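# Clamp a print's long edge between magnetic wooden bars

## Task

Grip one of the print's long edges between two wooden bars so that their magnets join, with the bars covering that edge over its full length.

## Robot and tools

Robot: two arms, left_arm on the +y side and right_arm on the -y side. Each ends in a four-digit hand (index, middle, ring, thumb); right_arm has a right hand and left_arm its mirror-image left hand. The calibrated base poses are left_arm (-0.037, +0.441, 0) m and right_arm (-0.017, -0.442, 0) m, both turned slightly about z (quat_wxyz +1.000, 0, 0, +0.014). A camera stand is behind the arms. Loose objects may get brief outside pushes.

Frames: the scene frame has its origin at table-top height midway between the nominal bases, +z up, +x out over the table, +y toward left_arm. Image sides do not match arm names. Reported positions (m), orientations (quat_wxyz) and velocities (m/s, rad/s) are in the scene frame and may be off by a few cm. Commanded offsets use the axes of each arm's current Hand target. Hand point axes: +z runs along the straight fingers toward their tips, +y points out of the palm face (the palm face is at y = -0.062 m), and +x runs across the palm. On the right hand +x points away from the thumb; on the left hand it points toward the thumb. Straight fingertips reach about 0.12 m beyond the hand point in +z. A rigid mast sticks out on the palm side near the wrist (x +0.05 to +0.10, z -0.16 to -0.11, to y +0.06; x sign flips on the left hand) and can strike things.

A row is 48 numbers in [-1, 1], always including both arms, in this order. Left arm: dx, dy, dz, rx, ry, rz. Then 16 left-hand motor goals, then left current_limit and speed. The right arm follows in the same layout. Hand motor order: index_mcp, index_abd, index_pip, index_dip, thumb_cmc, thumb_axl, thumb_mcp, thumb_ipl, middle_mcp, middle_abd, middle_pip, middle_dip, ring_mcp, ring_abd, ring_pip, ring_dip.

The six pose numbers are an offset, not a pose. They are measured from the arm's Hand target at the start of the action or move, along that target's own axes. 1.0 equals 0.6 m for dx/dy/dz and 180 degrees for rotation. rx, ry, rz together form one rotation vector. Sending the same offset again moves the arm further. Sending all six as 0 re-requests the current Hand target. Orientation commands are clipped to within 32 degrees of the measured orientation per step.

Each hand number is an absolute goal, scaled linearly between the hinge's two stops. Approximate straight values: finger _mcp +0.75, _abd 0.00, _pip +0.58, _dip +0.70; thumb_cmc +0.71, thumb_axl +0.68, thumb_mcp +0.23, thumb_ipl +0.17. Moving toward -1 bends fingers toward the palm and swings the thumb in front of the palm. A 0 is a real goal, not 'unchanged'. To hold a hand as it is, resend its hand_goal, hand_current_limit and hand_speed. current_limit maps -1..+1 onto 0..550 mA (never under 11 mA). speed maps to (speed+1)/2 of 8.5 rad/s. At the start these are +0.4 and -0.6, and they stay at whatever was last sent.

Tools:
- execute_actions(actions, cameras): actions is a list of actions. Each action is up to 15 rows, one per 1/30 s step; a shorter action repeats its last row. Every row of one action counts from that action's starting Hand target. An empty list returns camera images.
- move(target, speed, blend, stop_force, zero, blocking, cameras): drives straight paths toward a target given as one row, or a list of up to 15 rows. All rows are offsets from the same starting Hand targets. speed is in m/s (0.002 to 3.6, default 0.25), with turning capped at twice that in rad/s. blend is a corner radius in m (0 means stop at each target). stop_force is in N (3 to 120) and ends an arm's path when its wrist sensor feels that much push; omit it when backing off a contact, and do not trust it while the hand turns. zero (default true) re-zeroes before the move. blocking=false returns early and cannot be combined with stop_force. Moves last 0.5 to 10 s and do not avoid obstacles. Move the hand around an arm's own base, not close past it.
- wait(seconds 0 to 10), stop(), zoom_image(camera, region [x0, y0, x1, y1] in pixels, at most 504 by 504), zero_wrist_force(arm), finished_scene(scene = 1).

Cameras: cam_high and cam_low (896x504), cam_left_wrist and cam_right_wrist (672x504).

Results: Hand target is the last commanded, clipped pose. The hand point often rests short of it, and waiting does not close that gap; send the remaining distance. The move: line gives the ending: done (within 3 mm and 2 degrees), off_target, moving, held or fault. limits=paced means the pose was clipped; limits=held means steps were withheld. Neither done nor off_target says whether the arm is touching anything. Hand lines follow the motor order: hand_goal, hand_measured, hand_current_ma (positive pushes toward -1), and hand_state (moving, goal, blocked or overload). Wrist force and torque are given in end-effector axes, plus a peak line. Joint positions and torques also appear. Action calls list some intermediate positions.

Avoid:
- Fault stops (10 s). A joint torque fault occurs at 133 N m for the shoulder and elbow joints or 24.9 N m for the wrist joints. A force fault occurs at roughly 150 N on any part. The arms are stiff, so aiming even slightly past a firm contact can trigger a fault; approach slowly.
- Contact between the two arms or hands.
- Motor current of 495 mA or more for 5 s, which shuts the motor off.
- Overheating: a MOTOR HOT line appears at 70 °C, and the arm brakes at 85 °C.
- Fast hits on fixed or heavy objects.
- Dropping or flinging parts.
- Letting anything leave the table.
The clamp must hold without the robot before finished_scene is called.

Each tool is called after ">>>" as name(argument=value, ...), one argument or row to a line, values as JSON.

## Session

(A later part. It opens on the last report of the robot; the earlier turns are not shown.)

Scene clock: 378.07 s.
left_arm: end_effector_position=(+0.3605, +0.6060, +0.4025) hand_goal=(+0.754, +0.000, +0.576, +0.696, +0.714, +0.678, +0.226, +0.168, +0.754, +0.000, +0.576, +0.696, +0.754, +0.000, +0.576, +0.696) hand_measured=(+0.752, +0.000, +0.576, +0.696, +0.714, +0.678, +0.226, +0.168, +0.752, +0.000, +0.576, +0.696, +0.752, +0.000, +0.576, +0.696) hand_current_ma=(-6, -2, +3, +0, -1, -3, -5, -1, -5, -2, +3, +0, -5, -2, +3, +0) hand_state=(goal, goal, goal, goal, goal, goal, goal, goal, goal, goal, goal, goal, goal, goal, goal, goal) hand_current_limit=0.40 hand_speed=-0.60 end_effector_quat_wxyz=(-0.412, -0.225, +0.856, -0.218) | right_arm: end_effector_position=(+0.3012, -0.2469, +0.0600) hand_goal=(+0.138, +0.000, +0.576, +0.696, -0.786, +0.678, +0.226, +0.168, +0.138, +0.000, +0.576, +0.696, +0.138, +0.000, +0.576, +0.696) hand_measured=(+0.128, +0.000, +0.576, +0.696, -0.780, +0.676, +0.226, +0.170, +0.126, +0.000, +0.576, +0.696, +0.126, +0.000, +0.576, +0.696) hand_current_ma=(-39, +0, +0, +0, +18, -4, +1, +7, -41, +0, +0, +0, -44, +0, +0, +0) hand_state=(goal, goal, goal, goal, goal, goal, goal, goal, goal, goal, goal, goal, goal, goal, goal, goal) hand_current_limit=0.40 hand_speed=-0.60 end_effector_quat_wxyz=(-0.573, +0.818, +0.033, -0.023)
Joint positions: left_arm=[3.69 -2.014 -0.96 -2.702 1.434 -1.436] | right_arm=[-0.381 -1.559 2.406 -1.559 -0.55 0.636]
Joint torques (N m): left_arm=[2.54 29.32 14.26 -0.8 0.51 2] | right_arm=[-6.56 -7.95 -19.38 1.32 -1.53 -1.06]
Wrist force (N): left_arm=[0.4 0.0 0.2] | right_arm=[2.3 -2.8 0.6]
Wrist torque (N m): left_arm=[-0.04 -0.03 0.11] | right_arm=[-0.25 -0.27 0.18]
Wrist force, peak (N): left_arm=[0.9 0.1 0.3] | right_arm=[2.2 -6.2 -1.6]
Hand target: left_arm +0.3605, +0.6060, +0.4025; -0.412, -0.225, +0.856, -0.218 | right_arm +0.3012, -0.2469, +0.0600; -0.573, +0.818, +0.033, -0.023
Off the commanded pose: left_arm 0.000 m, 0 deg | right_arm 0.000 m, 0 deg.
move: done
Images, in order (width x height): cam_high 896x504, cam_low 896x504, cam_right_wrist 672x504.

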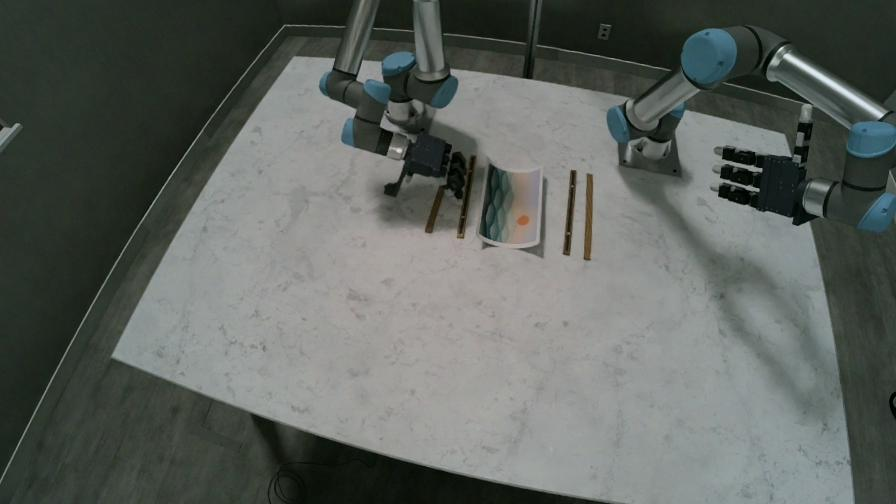

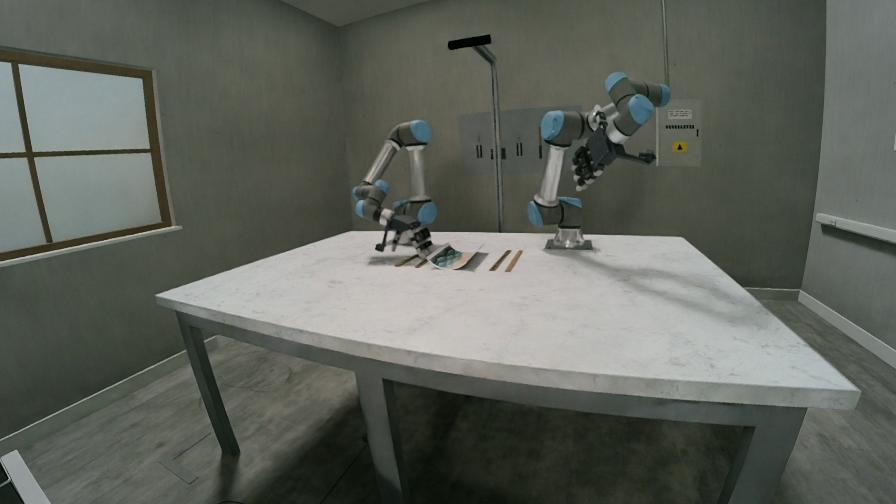

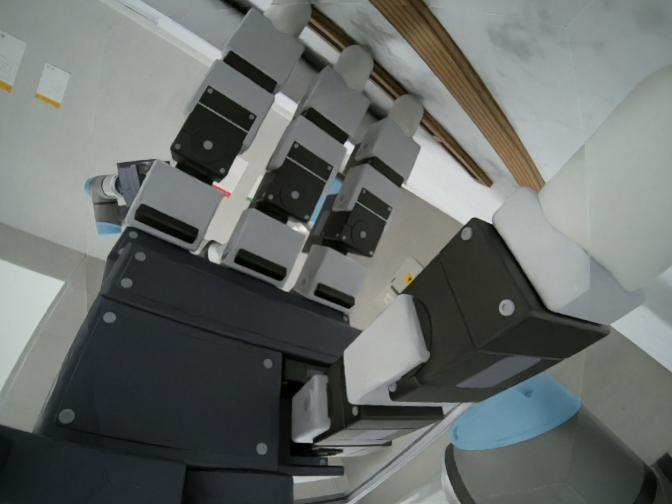

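>>> move(
  target=[0,0,0,0,0,0,0.754,0,0.576,0.696,0.714,0.678,0.226,0.168,0.754,0,0.576,0.696,0.754,0,0.576,0.696,0.4,-0.6,0.02,-0.0177,0.0488,0,0,0,0.137,0,0.576,0.696,-0.786,0.678,0.226,0.168,0.137,0,0.576,0.696,0.137,0,0.576,0.696,0.4,-0.6],
  speed=0.03,
  cameras=["cam_high","cam_low","cam_right_wrist"],
)

>>> zoom_image(
  camera="cam_high",
  region=[440, 140, 560, 260],
)

>>> zoom_image(
  camera="cam_low",
  region=[390, 220, 500, 285],
)

>>> zoom_image(
  camera="cam_high",
  region=[450, 210, 500, 255],
)

>>> zoom_image(
  camera="cam_high",
  region=[460, 140, 510, 185],
)

Scene clock: 404.53 s.
left_arm: end_effector_position=(+0.3605, +0.6060, +0.4025) hand_goal=(+0.754, +0.000, +0.576, +0.696, +0.714, +0.678, +0.226, +0.168, +0.754, +0.000, +0.576, +0.696, +0.754, +0.000, +0.576, +0.696) hand_measured=(+0.752, +0.000, +0.576, +0.696, +0.714, +0.678, +0.226, +0.168, +0.752, +0.000, +0.576, +0.696, +0.752, +0.000, +0.576, +0.696) hand_current_ma=(-6, -2, +3, +0, -1, -3, -5, -1, -5, -2, +3, +0, -5, -2, +3, +0) hand_state=(goal, goal, goal, goal, goal, goal, goal, goal, goal, goal, goal, goal, goal, goal, goal, goal) hand_current_limit=0.40 hand_speed=-0.60 end_effector_quat_wxyz=(-0.412, -0.225, +0.856, -0.218) | right_arm: end_effector_position=(+0.3107, -0.2148, +0.0600) hand_goal=(+0.138, +0.000, +0.576, +0.696, -0.786, +0.678, +0.226, +0.168, +0.138, +0.000, +0.576, +0.696, +0.138, +0.000, +0.576, +0.696) hand_measured=(+0.128, +0.000, +0.576, +0.696, -0.780, +0.676, +0.226, +0.170, +0.126, +0.000, +0.576, +0.696, +0.126, +0.000, +0.576, +0.696) hand_current_ma=(-39, +0, +0, +0, +18, -4, +1, +7, -41, +0, +0, +0, -44, +0, +0, +0) hand_state=(goal, goal, goal, goal, goal, goal, goal, goal, goal, goal, goal, goal, goal, goal, goal, goal) hand_current_limit=0.40 hand_speed=-0.60 end_effector_quat_wxyz=(-0.573, +0.818, +0.033, -0.023)
Joint positions: left_arm=[3.69 -2.014 -0.96 -2.702 1.434 -1.436] | right_arm=[-0.281 -1.527 2.406 -1.715 -0.479 0.777]
Joint torques (N m): left_arm=[3.68 30.38 14.61 -0.67 0.53 2.03] | right_arm=[-6.67 -23.91 -5.58 1.15 -1.3 -1.15]
Wrist force (N): left_arm=[0.3 0.2 -0.1] | right_arm=[2.2 -2.7 1.0]
Wrist torque (N m): left_arm=[0.01 -0.03 0.10] | right_arm=[-0.26 -0.28 0.17]
Wrist force, peak (N): left_arm=[1.0 0.2 0.1] | right_arm=[2.5 -3.0 0.9]
Hand target: left_arm +0.3605, +0.6060, +0.4025; -0.412, -0.225, +0.856, -0.218 | right_arm +0.3107, -0.2149, +0.0600; -0.573, +0.818, +0.033, -0.023
Off the commanded pose: left_arm 0.000 m, 0 deg | right_arm 0.000 m, 0 deg.
move: done
Images, in order (width x height): cam_high 896x504, cam_low 896x504, cam_right_wrist 672x504.

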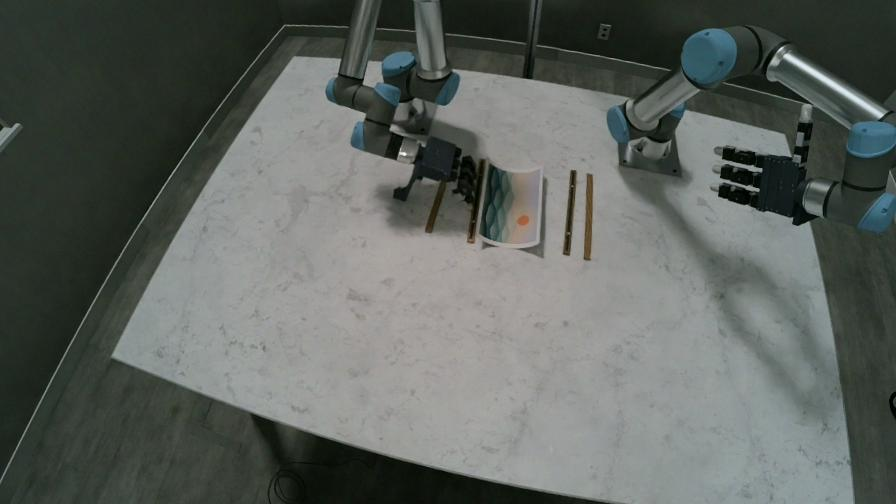

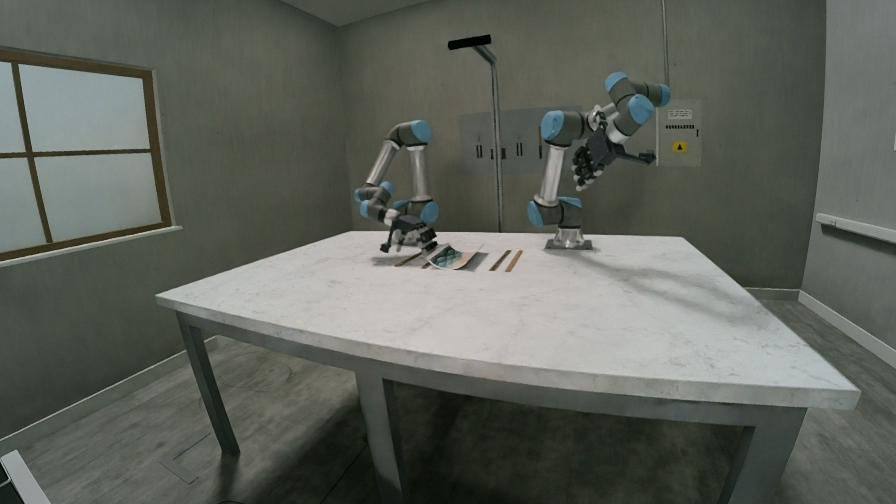

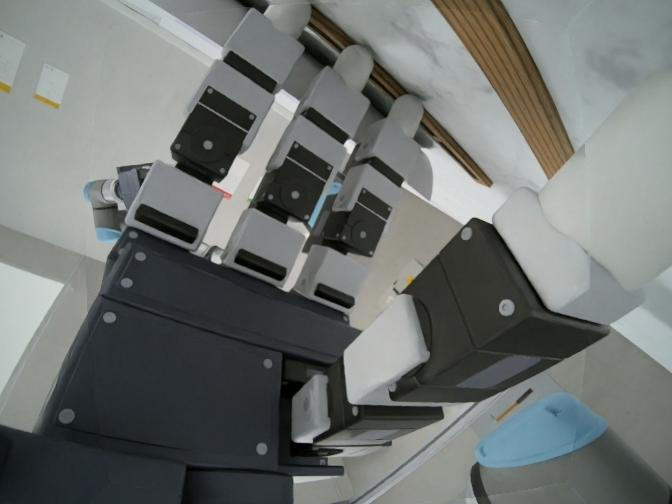

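Scaled by 4.200 from the camera's 896x504 image, which has a finer 1280x720 frame.

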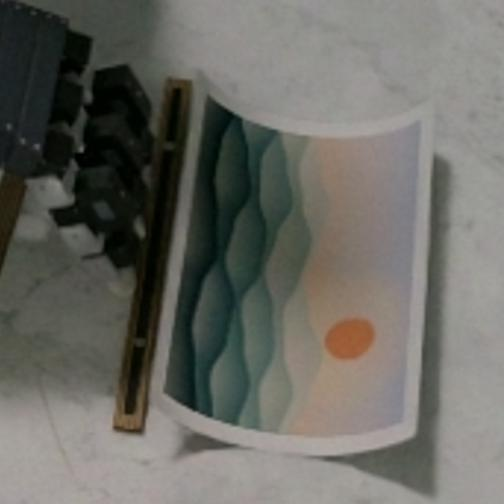

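Scaled by 4.582 from the camera's 896x504 image, which has a finer 1280x720 frame.

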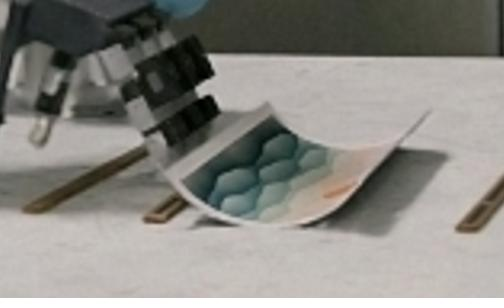

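Scaled by 10.080 from the camera's 896x504 image, which has a finer 1280x720 frame.

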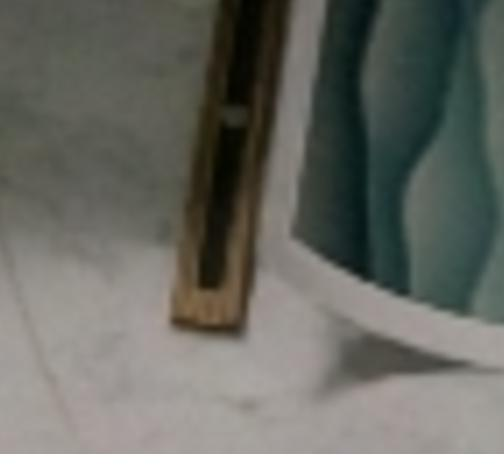

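Scaled by 10.080 from the camera's 896x504 image, which has a finer 1280x720 frame.

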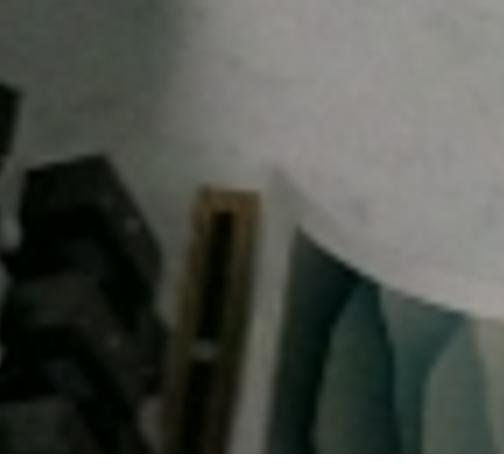

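>>> move(
  target=[0,0,0,0,0,0,0.754,0,0.576,0.696,0.714,0.678,0.226,0.168,0.754,0,0.576,0.696,0.754,0,0.576,0.696,0.4,-0.6,0.0157,-0.0027,0.0075,0,0,0,0.137,0,0.576,0.696,-0.786,0.678,0.226,0.168,0.137,0,0.576,0.696,0.137,0,0.576,0.696,0.4,-0.6],
  speed=0.02,
  cameras=["cam_high","cam_low"],
)

>>> zoom_image(
  camera="cam_high",
  region=[450, 210, 500, 255],
)

>>> zoom_image(
  camera="cam_high",
  region=[460, 140, 510, 185],
)

>>> zoom_image(
  camera="cam_low",
  region=[400, 230, 490, 280],
)

Scene clock: 443.37 s.
left_arm: end_effector_position=(+0.3605, +0.6060, +0.4025) hand_goal=(+0.754, +0.000, +0.576, +0.696, +0.714, +0.678, +0.226, +0.168, +0.754, +0.000, +0.576, +0.696, +0.754, +0.000, +0.576, +0.696) hand_measured=(+0.752, +0.000, +0.576, +0.696, +0.714, +0.678, +0.226, +0.168, +0.752, +0.000, +0.576, +0.696, +0.752, +0.000, +0.576, +0.696) hand_current_ma=(-6, -2, +3, +0, -1, -3, -5, -1, -5, -2, +3, +0, -5, -2, +3, +0) hand_state=(goal, goal, goal, goal, goal, goal, goal, goal, goal, goal, goal, goal, goal, goal, goal, goal) hand_current_limit=0.40 hand_speed=-0.60 end_effector_quat_wxyz=(-0.412, -0.225, +0.856, -0.218) | right_arm: end_effector_position=(+0.3198, -0.2093, +0.0600) hand_goal=(+0.138, +0.000, +0.576, +0.696, -0.786, +0.678, +0.226, +0.168, +0.138, +0.000, +0.576, +0.696, +0.138, +0.000, +0.576, +0.696) hand_measured=(+0.128, +0.000, +0.576, +0.696, -0.780, +0.676, +0.226, +0.170, +0.126, +0.000, +0.576, +0.696, +0.126, +0.000, +0.576, +0.696) hand_current_ma=(-39, +0, +0, +0, +18, -4, +1, +7, -41, +0, +0, +0, -44, +0, +0, +0) hand_state=(goal, goal, goal, goal, goal, goal, goal, goal, goal, goal, goal, goal, goal, goal, goal, goal) hand_current_limit=0.40 hand_speed=-0.60 end_effector_quat_wxyz=(-0.573, +0.818, +0.033, -0.023)
Joint positions: left_arm=[3.69 -2.014 -0.96 -2.702 1.434 -1.436] | right_arm=[-0.26 -1.503 2.388 -1.754 -0.465 0.813]
Joint torques (N m): left_arm=[3.11 29.69 14.39 -0.83 0.19 2.06] | right_arm=[-6.61 -24.62 -6.03 1.16 0.21 -1.11]
Wrist force (N): left_arm=[0.2 0.1 0.4] | right_arm=[2.1 -3.0 0.9]
Wrist torque (N m): left_arm=[-0.04 -0.01 0.10] | right_arm=[-0.31 -0.27 0.12]
Wrist force, peak (N): left_arm=[0.6 0.8 -0.1] | right_arm=[2.5 -3.3 1.1]
Hand target: left_arm +0.3605, +0.6060, +0.4025; -0.412, -0.225, +0.856, -0.218 | right_arm +0.3197, -0.2094, +0.0600; -0.573, +0.818, +0.033, -0.023
Off the commanded pose: left_arm 0.000 m, 0 deg | right_arm 0.000 m, 0 deg.
move: done
Images, in order (width x height): cam_high 896x504, cam_low 896x504.

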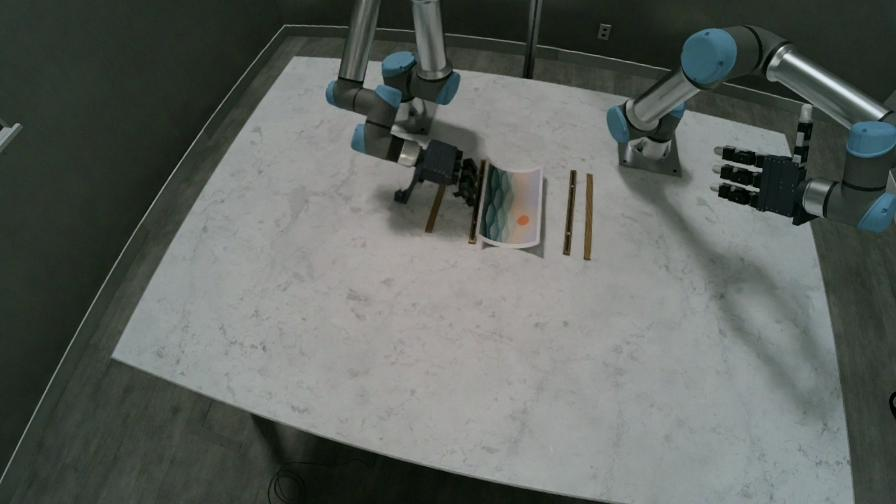

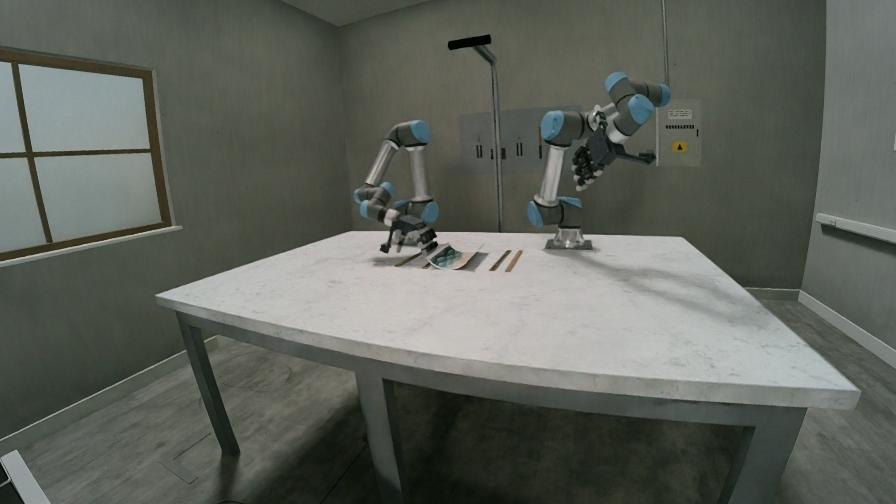

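Scaled by 10.080 from the camera's 896x504 image, which has a finer 1280x720 frame.

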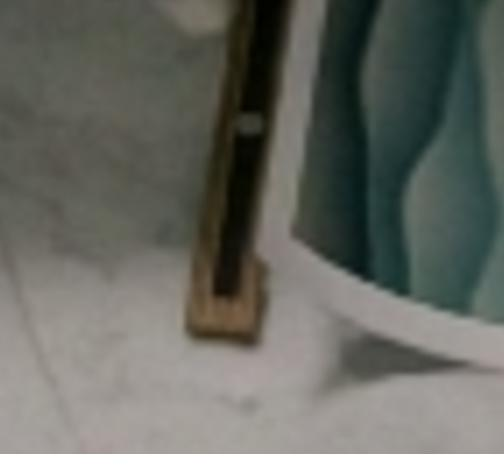

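Scaled by 10.080 from the camera's 896x504 image, which has a finer 1280x720 frame.

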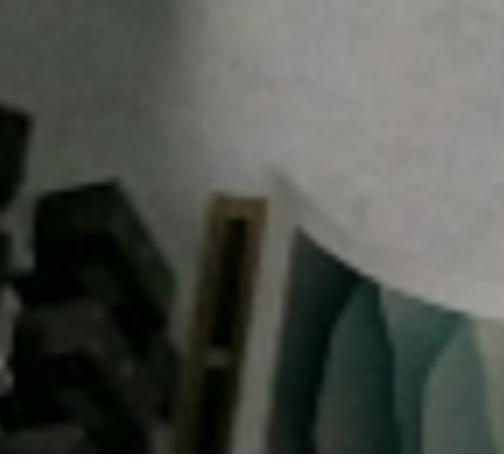

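Scaled by 5.600 from the camera's 896x504 image, which has a finer 1280x720 frame.

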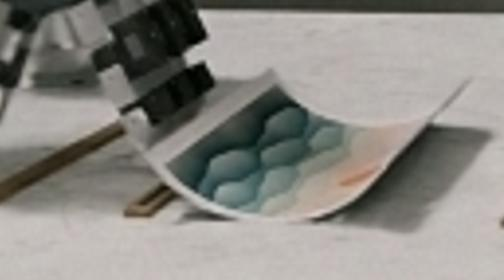

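>>> move(
  target=[
    [0,0,0,0,0,0,0.754,0,0.576,0.696,0.714,0.678,0.226,0.168,0.754,0,0.576,0.696,0.754,0,0.576,0.696,0.4,-0.6,-0.0004,-0.0187,-0.0121,0,0,0,0.137,0,0.576,0.696,-0.786,0.678,0.226,0.168,0.137,0,0.576,0.696,0.137,0,0.576,0.696,0.4,-0.6],
    [0,0,0,0,0,0,0.754,0,0.576,0.696,0.714,0.678,0.226,0.168,0.754,0,0.576,0.696,0.754,0,0.576,0.696,0.4,-0.6,0.0021,-0.0295,0.0176,0,0,0,0.137,0,0.576,0.696,-0.786,0.678,0.226,0.168,0.137,0,0.576,0.696,0.137,0,0.576,0.696,0.4,-0.6],
  ],
  speed=0.05,
  cameras=["cam_high","cam_low"],
)

>>> zoom_image(
  camera="cam_high",
  region=[440, 140, 560, 260],
)

>>> zoom_image(
  camera="cam_low",
  region=[400, 230, 490, 280],
)

Scene clock: 486.60 s.
left_arm: end_effector_position=(+0.3605, +0.6060, +0.4025) hand_goal=(+0.754, +0.000, +0.576, +0.696, +0.714, +0.678, +0.226, +0.168, +0.754, +0.000, +0.576, +0.696, +0.754, +0.000, +0.576, +0.696) hand_measured=(+0.752, +0.000, +0.576, +0.696, +0.714, +0.678, +0.226, +0.168, +0.752, +0.000, +0.576, +0.696, +0.752, +0.000, +0.576, +0.696) hand_current_ma=(-6, -2, +3, +0, -1, -3, -5, -1, -5, -2, +3, +0, -5, -2, +3, +0) hand_state=(goal, goal, goal, goal, goal, goal, goal, goal, goal, goal, goal, goal, goal, goal, goal, goal) hand_current_limit=0.40 hand_speed=-0.60 end_effector_quat_wxyz=(-0.412, -0.225, +0.856, -0.218) | right_arm: end_effector_position=(+0.3196, -0.1933, +0.0729) hand_goal=(+0.138, +0.000, +0.576, +0.696, -0.786, +0.678, +0.226, +0.168, +0.138, +0.000, +0.576, +0.696, +0.138, +0.000, +0.576, +0.696) hand_measured=(+0.128, +0.000, +0.576, +0.696, -0.780, +0.676, +0.226, +0.170, +0.126, +0.000, +0.576, +0.696, +0.126, +0.000, +0.576, +0.696) hand_current_ma=(-39, +0, +0, +0, +18, -4, +1, +7, -41, +0, +0, +0, -44, +0, +0, +0) hand_state=(goal, goal, goal, goal, goal, goal, goal, goal, goal, goal, goal, goal, goal, goal, goal, goal) hand_current_limit=0.40 hand_speed=-0.60 end_effector_quat_wxyz=(-0.573, +0.818, +0.033, -0.023)
Joint positions: left_arm=[3.69 -2.014 -0.96 -2.702 1.434 -1.436] | right_arm=[-0.215 -1.526 2.385 -1.798 -0.437 0.893]
Joint torques (N m): left_arm=[3.47 29.71 13.87 -0.76 0.06 2.12] | right_arm=[-3.28 -25.49 -18.45 -0.06 -1.19 -0.5]
Wrist force (N): left_arm=[0.4 0.0 -0.1] | right_arm=[2.4 -2.5 1.0]
Wrist torque (N m): left_arm=[-0.02 -0.04 0.11] | right_arm=[-0.24 -0.33 0.21]
Wrist force, peak (N): left_arm=[0.9 0.2 -0.2] | right_arm=[2.5 -3.3 0.7]
Hand target: left_arm +0.3605, +0.6060, +0.4025; -0.412, -0.225, +0.856, -0.218 | right_arm +0.3197, -0.1933, +0.0730; -0.573, +0.818, +0.033, -0.023
Off the commanded pose: left_arm 0.000 m, 0 deg | right_arm 0.000 m, 0 deg.
move: done
Images, in order (width x height): cam_high 896x504, cam_low 896x504.

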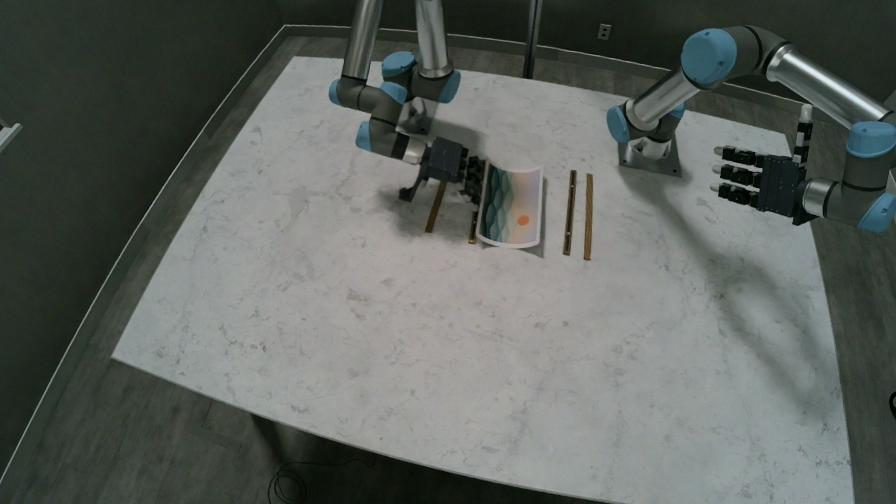

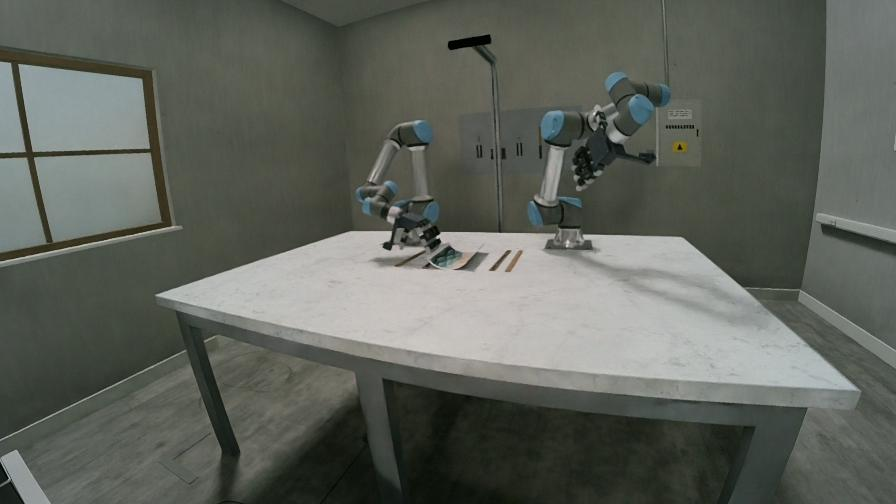

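Scaled by 4.200 from the camera's 896x504 image, which has a finer 1280x720 frame.

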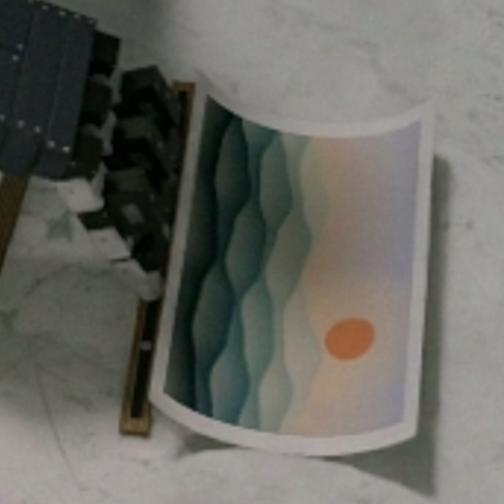

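Scaled by 5.600 from the camera's 896x504 image, which has a finer 1280x720 frame.

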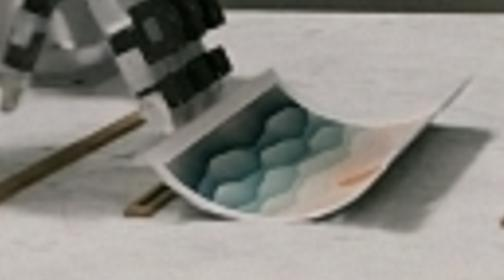

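>>> zoom_image(
  camera="cam_high",
  region=[450, 210, 500, 255],
)

>>> zoom_image(
  camera="cam_high",
  region=[460, 140, 510, 185],
)

>>> zoom_image(
  camera="cam_high",
  region=[460, 175, 510, 220],
)

Scaled by 10.080 from the camera's 896x504 image, which has a finer 1280x720 frame.

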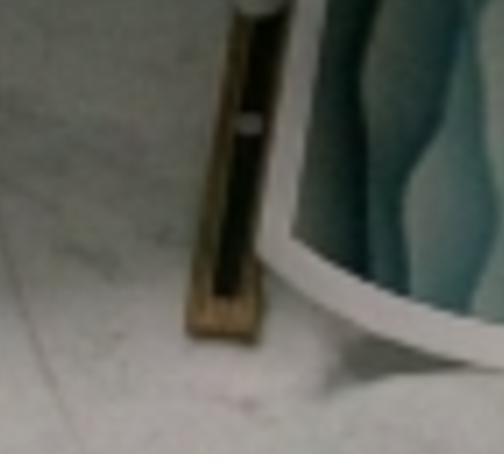

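Scaled by 10.080 from the camera's 896x504 image, which has a finer 1280x720 frame.

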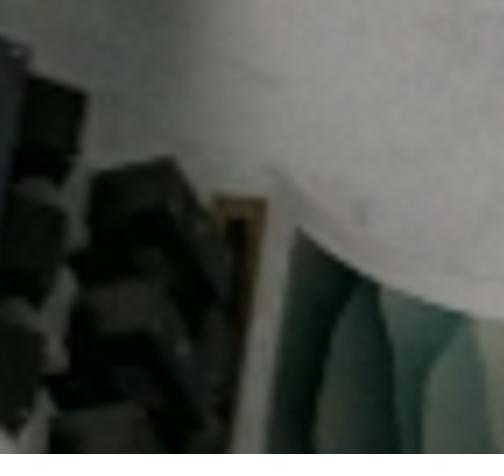

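Scaled by 10.080 from the camera's 896x504 image, which has a finer 1280x720 frame.

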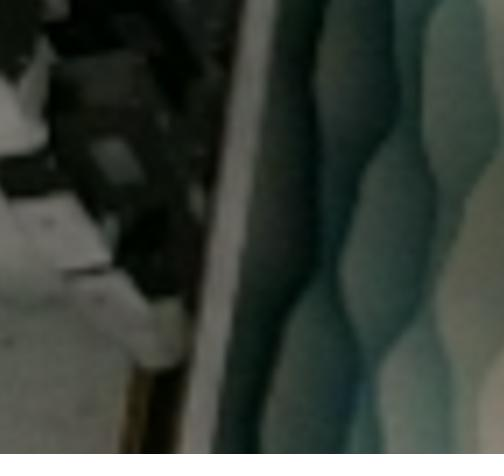

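>>> move(
  target=[0,0,0,0,0,0,0.754,0,0.576,0.696,0.714,0.678,0.226,0.168,0.754,0,0.576,0.696,0.754,0,0.576,0.696,0.4,-0.6,0,0.0235,0.0086,0,0,0,0.137,0,0.576,0.696,-0.786,0.678,0.226,0.168,0.137,0,0.576,0.696,0.137,0,0.576,0.696,0.4,-0.6],
  speed=0.006,
  stop_force=3,
)

Scene clock: 504.37 s.
left_arm: end_effector_position=(+0.3605, +0.6060, +0.4025) hand_goal=(+0.754, +0.000, +0.576, +0.696, +0.714, +0.678, +0.226, +0.168, +0.754, +0.000, +0.576, +0.696, +0.754, +0.000, +0.576, +0.696) hand_measured=(+0.752, +0.000, +0.576, +0.696, +0.714, +0.678, +0.226, +0.168, +0.752, +0.000, +0.576, +0.696, +0.752, +0.000, +0.576, +0.696) hand_current_ma=(-6, -2, +3, +0, -1, -3, -5, -1, -5, -2, +3, +0, -5, -2, +3, +0) hand_state=(goal, goal, goal, goal, goal, goal, goal, goal, goal, goal, goal, goal, goal, goal, goal, goal) hand_current_limit=0.40 hand_speed=-0.60 end_effector_quat_wxyz=(-0.412, -0.225, +0.856, -0.218) | right_arm: end_effector_position=(+0.3197, -0.1933, +0.0642) hand_goal=(+0.138, +0.000, +0.576, +0.696, -0.786, +0.678, +0.226, +0.168, +0.138, +0.000, +0.576, +0.696, +0.138, +0.000, +0.576, +0.696) hand_measured=(+0.128, +0.000, +0.576, +0.696, -0.780, +0.676, +0.226, +0.170, +0.128, +0.000, +0.576, +0.696, +0.126, +0.000, +0.576, +0.696) hand_current_ma=(-37, +1, +0, +0, +18, -4, +1, +7, -39, +1, +0, +0, -42, +1, +0, +0) hand_state=(goal, goal, goal, goal, goal, goal, goal, goal, goal, goal, goal, goal, goal, goal, goal, goal) hand_current_limit=0.40 hand_speed=-0.60 end_effector_quat_wxyz=(-0.573, +0.818, +0.033, -0.023)
Joint positions: left_arm=[3.69 -2.014 -0.96 -2.702 1.434 -1.436] | right_arm=[-0.215 -1.503 2.395 -1.831 -0.437 0.893]
Joint torques (N m): left_arm=[3.9 30.16 14.65 -0.73 -0.11 1.96] | right_arm=[-0.61 -24.39 -20.3 0.71 0.36 -0.2]
Wrist force (N): left_arm=[0.4 0.2 0.1] | right_arm=[2.4 -5.6 -1.5]
Wrist torque (N m): left_arm=[0.00 -0.04 0.10] | right_arm=[-0.19 -0.25 0.13]
Wrist force, peak (N): left_arm=[1.0 0.0 0.0] | right_arm=[1.8 -10.3 -4.7]
Hand target: left_arm +0.3605, +0.6060, +0.4025; -0.412, -0.225, +0.856, -0.218 | right_arm +0.3197, -0.1933, +0.0642; -0.573, +0.818, +0.033, -0.023 (not the last commanded pose)
Off the commanded pose: left_arm 0.000 m, 0 deg | right_arm 0.006 m, 0 deg.
move: contact (right_arm)

>>> move(
  target=[
    [0,0,0,0,0,0,0.754,0,0.576,0.696,0.714,0.678,0.226,0.168,0.754,0,0.576,0.696,0.754,0,0.576,0.696,0.4,-0.6,0.0117,0,0,0,0,0,0.137,0,0.576,0.696,-0.786,0.678,0.226,0.168,0.137,0,0.576,0.696,0.137,0,0.576,0.696,0.4,-0.6],
    [0,0,0,0,0,0,0.754,0,0.576,0.696,0.714,0.678,0.226,0.168,0.754,0,0.576,0.696,0.754,0,0.576,0.696,0.4,-0.6,0.0117,-0.0313,-0.0114,0,0,0,0.137,0,0.576,0.696,-0.786,0.678,0.226,0.168,0.137,0,0.576,0.696,0.137,0,0.576,0.696,0.4,-0.6],
    [0,0,0,0,0,0,0.754,0,0.576,0.696,0.714,0.678,0.226,0.168,0.754,0,0.576,0.696,0.754,0,0.576,0.696,0.4,-0.6,0.0063,-0.071,-0.0975,0,0,0,0.137,0,0.576,0.696,-0.786,0.678,0.226,0.168,0.137,0,0.576,0.696,0.137,0,0.576,0.696,0.4,-0.6],
  ],
  speed=[0.01,0.03,0.1],
  cameras=["cam_high","cam_low"],
)

>>> zoom_image(
  camera="cam_high",
  region=[450, 210, 500, 255],
)

>>> zoom_image(
  camera="cam_high",
  region=[460, 140, 510, 185],
)

>>> zoom_image(
  camera="cam_high",
  region=[420, 140, 540, 260],
)

Scene clock: 518.40 s.
left_arm: end_effector_position=(+0.3605, +0.6060, +0.4025) hand_goal=(+0.754, +0.000, +0.576, +0.696, +0.714, +0.678, +0.226, +0.168, +0.754, +0.000, +0.576, +0.696, +0.754, +0.000, +0.576, +0.696) hand_measured=(+0.752, +0.000, +0.576, +0.696, +0.714, +0.678, +0.226, +0.168, +0.752, +0.000, +0.576, +0.696, +0.752, +0.000, +0.576, +0.696) hand_current_ma=(-6, -2, +3, +0, -1, -3, -5, -1, -5, -2, +3, +0, -5, -2, +3, +0) hand_state=(goal, goal, goal, goal, goal, goal, goal, goal, goal, goal, goal, goal, goal, goal, goal, goal) hand_current_limit=0.40 hand_speed=-0.60 end_effector_quat_wxyz=(-0.412, -0.225, +0.856, -0.218) | right_arm: end_effector_position=(+0.3268, -0.2333, +0.1242) hand_goal=(+0.138, +0.000, +0.576, +0.696, -0.786, +0.678, +0.226, +0.168, +0.138, +0.000, +0.576, +0.696, +0.138, +0.000, +0.576, +0.696) hand_measured=(+0.130, +0.000, +0.576, +0.696, -0.780, +0.676, +0.226, +0.170, +0.128, +0.000, +0.576, +0.696, +0.128, +0.000, +0.576, +0.696) hand_current_ma=(-32, +1, +0, +0, +18, -4, +1, +7, -34, +1, +0, +0, -35, +1, +0, +0) hand_state=(goal, goal, goal, goal, goal, goal, goal, goal, goal, goal, goal, goal, goal, goal, goal, goal) hand_current_limit=0.40 hand_speed=-0.60 end_effector_quat_wxyz=(-0.573, +0.819, +0.033, -0.023)
Joint positions: left_arm=[3.69 -2.014 -0.96 -2.702 1.434 -1.436] | right_arm=[-0.32 -1.636 2.273 -1.422 -0.505 0.719]
Joint torques (N m): left_arm=[3.51 29.54 13.87 -0.73 -0.19 2.02] | right_arm=[0.91 -13.09 -10.24 -0.39 3.71 0.69]
Wrist force (N): left_arm=[0.4 0.0 -0.1] | right_arm=[2.2 -2.7 1.3]
Wrist torque (N m): left_arm=[-0.02 -0.04 0.11] | right_arm=[-0.29 -0.27 0.13]
Wrist force, peak (N): left_arm=[0.8 -0.2 -0.4] | right_arm=[2.3 -6.0 -1.6]
Hand target: left_arm +0.3605, +0.6060, +0.4025; -0.412, -0.225, +0.856, -0.218 | right_arm +0.3267, -0.2333, +0.1242; -0.573, +0.818, +0.033, -0.023
Off the commanded pose: left_arm 0.000 m, 0 deg | right_arm 0.000 m, 0 deg.
move: done
Images, in order (width x height): cam_high 896x504, cam_low 896x504.

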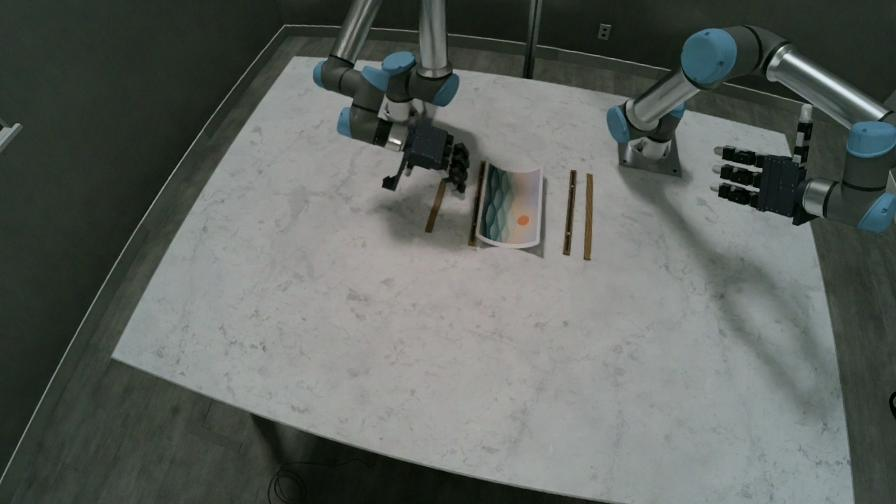

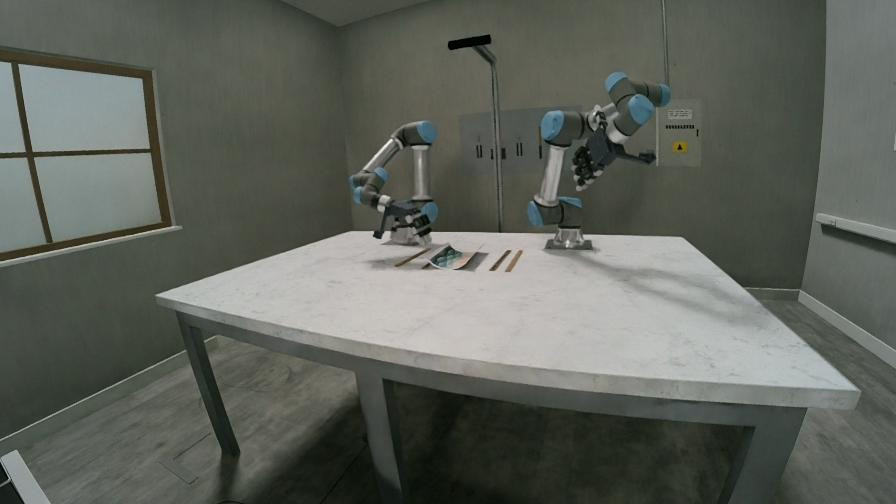

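Scaled by 10.080 from the camera's 896x504 image, which has a finer 1280x720 frame.

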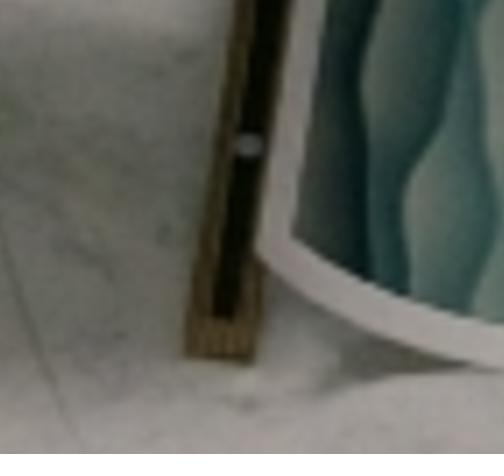

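Scaled by 10.080 from the camera's 896x504 image, which has a finer 1280x720 frame.

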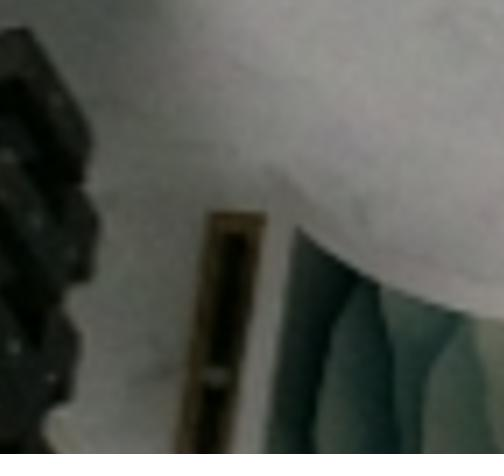

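Scaled by 4.200 from the camera's 896x504 image, which has a finer 1280x720 frame.

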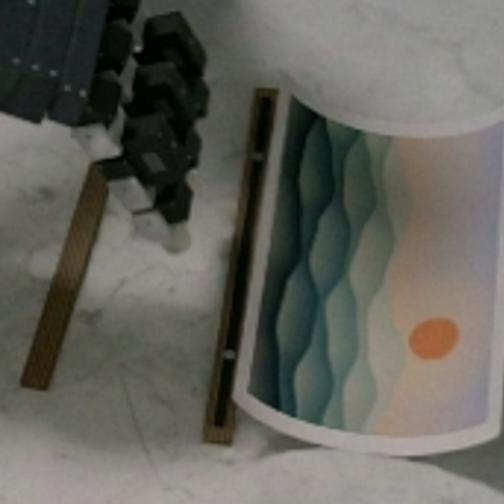

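>>> move(
  target=[0,0,0,0,0,0,0.754,0,0.576,0.696,0.714,0.678,0.226,0.168,0.754,0,0.576,0.696,0.754,0,0.576,0.696,0.4,-0.6,-0.0395,0.0243,0.1,0,0.024,0.0087,-0.0753,0,0.0438,0.1667,-0.786,0.678,0.1685,0.168,-0.0753,0,0.0438,0.1667,-0.0753,0,0.0438,0.1667,0.4,-0.6],
  speed=0.1,
  cameras=["cam_high","cam_low","cam_right_wrist"],
)

>>> zoom_image(
  camera="cam_high",
  region=[400, 130, 540, 260],
)

>>> zoom_image(
  camera="cam_low",
  region=[360, 210, 480, 280],
)

Scene clock: 551.93 s.
left_arm: end_effector_position=(+0.3605, +0.6060, +0.4025) hand_goal=(+0.754, +0.000, +0.576, +0.696, +0.714, +0.678, +0.226, +0.168, +0.754, +0.000, +0.576, +0.696, +0.754, +0.000, +0.576, +0.696) hand_measured=(+0.752, +0.000, +0.576, +0.696, +0.714, +0.678, +0.226, +0.168, +0.752, +0.000, +0.576, +0.696, +0.752, +0.000, +0.576, +0.696) hand_current_ma=(-6, -2, +3, +0, -1, -3, -5, -1, -5, -2, +3, +0, -5, -2, +3, +0) hand_state=(goal, goal, goal, goal, goal, goal, goal, goal, goal, goal, goal, goal, goal, goal, goal, goal) hand_current_limit=0.40 hand_speed=-0.60 end_effector_quat_wxyz=(-0.412, -0.225, +0.856, -0.218) | right_arm: end_effector_position=(+0.2989, -0.1840, +0.0900) hand_goal=(-0.076, +0.000, +0.044, +0.166, -0.786, +0.678, +0.168, +0.168, -0.076, +0.000, +0.044, +0.166, -0.076, +0.000, +0.044, +0.166) hand_measured=(-0.076, +0.000, +0.050, +0.170, -0.780, +0.676, +0.168, +0.170, -0.076, +0.000, +0.048, +0.170, -0.076, +0.000, +0.050, +0.170) hand_current_ma=(+1, +1, +18, +12, +18, -4, +3, +7, +1, +1, +14, +10, +0, +1, +17, +10) hand_state=(goal, goal, goal, goal, goal, goal, goal, goal, goal, goal, goal, goal, goal, goal, goal, goal) hand_current_limit=0.40 hand_speed=-0.60 end_effector_quat_wxyz=(-0.574, +0.819, +0.000, +0.000)
Joint positions: left_arm=[3.69 -2.014 -0.96 -2.702 1.434 -1.436] | right_arm=[-0.215 -1.643 2.484 -1.937 -0.395 1.063]
Joint torques (N m): left_arm=[3.56 30.38 14.44 -0.66 -0.42 1.95] | right_arm=[-6.56 -20.26 -17.09 -3.01 0.08 0.59]
Wrist force (N): left_arm=[0.5 0.1 -0.2] | right_arm=[1.9 -2.0 0.9]
Wrist torque (N m): left_arm=[0.01 -0.05 0.12] | right_arm=[-0.09 -0.22 0.20]
Wrist force, peak (N): left_arm=[0.9 0.3 0.1] | right_arm=[2.5 -3.4 1.2]
Hand target: left_arm +0.3605, +0.6060, +0.4025; -0.412, -0.225, +0.856, -0.218 | right_arm +0.2990, -0.1840, +0.0900; -0.574, +0.819, +0.000, +0.000
Off the commanded pose: left_arm 0.000 m, 0 deg | right_arm 0.000 m, 0 deg.
move: done
Images, in order (width x height): cam_high 896x504, cam_low 896x504, cam_right_wrist 672x504.

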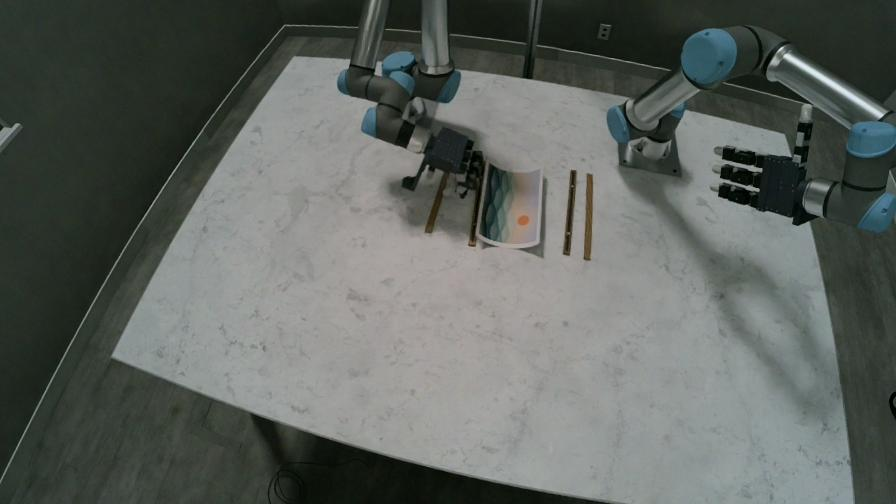

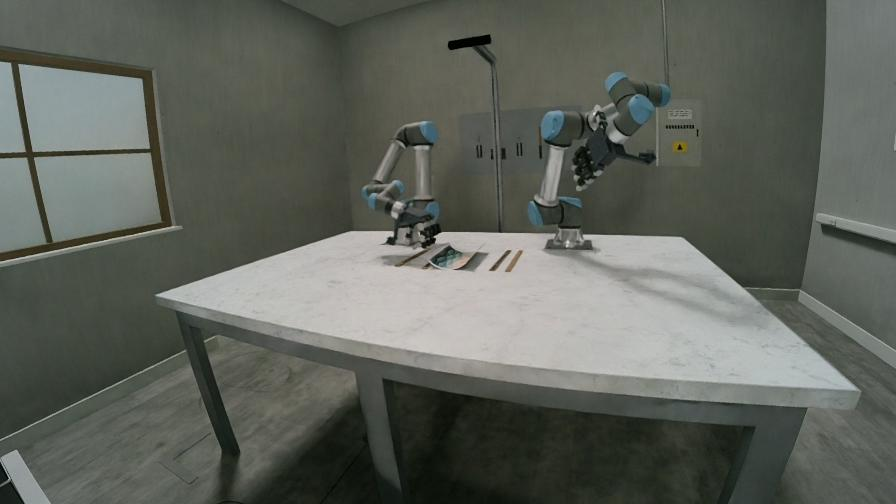

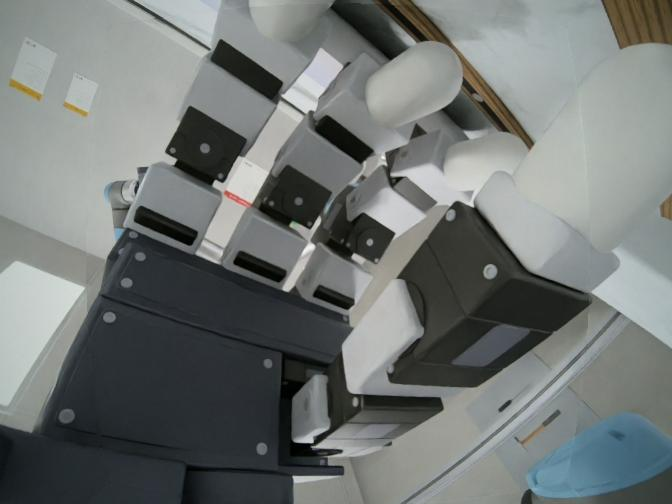

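Scaled by 3.600 from the camera's 896x504 image, which has a finer 1280x720 frame.

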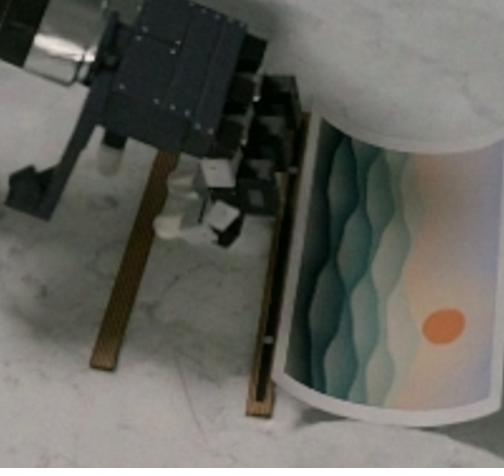

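Scaled by 4.200 from the camera's 896x504 image, which has a finer 1280x720 frame.

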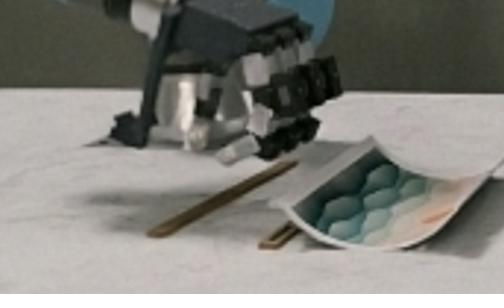

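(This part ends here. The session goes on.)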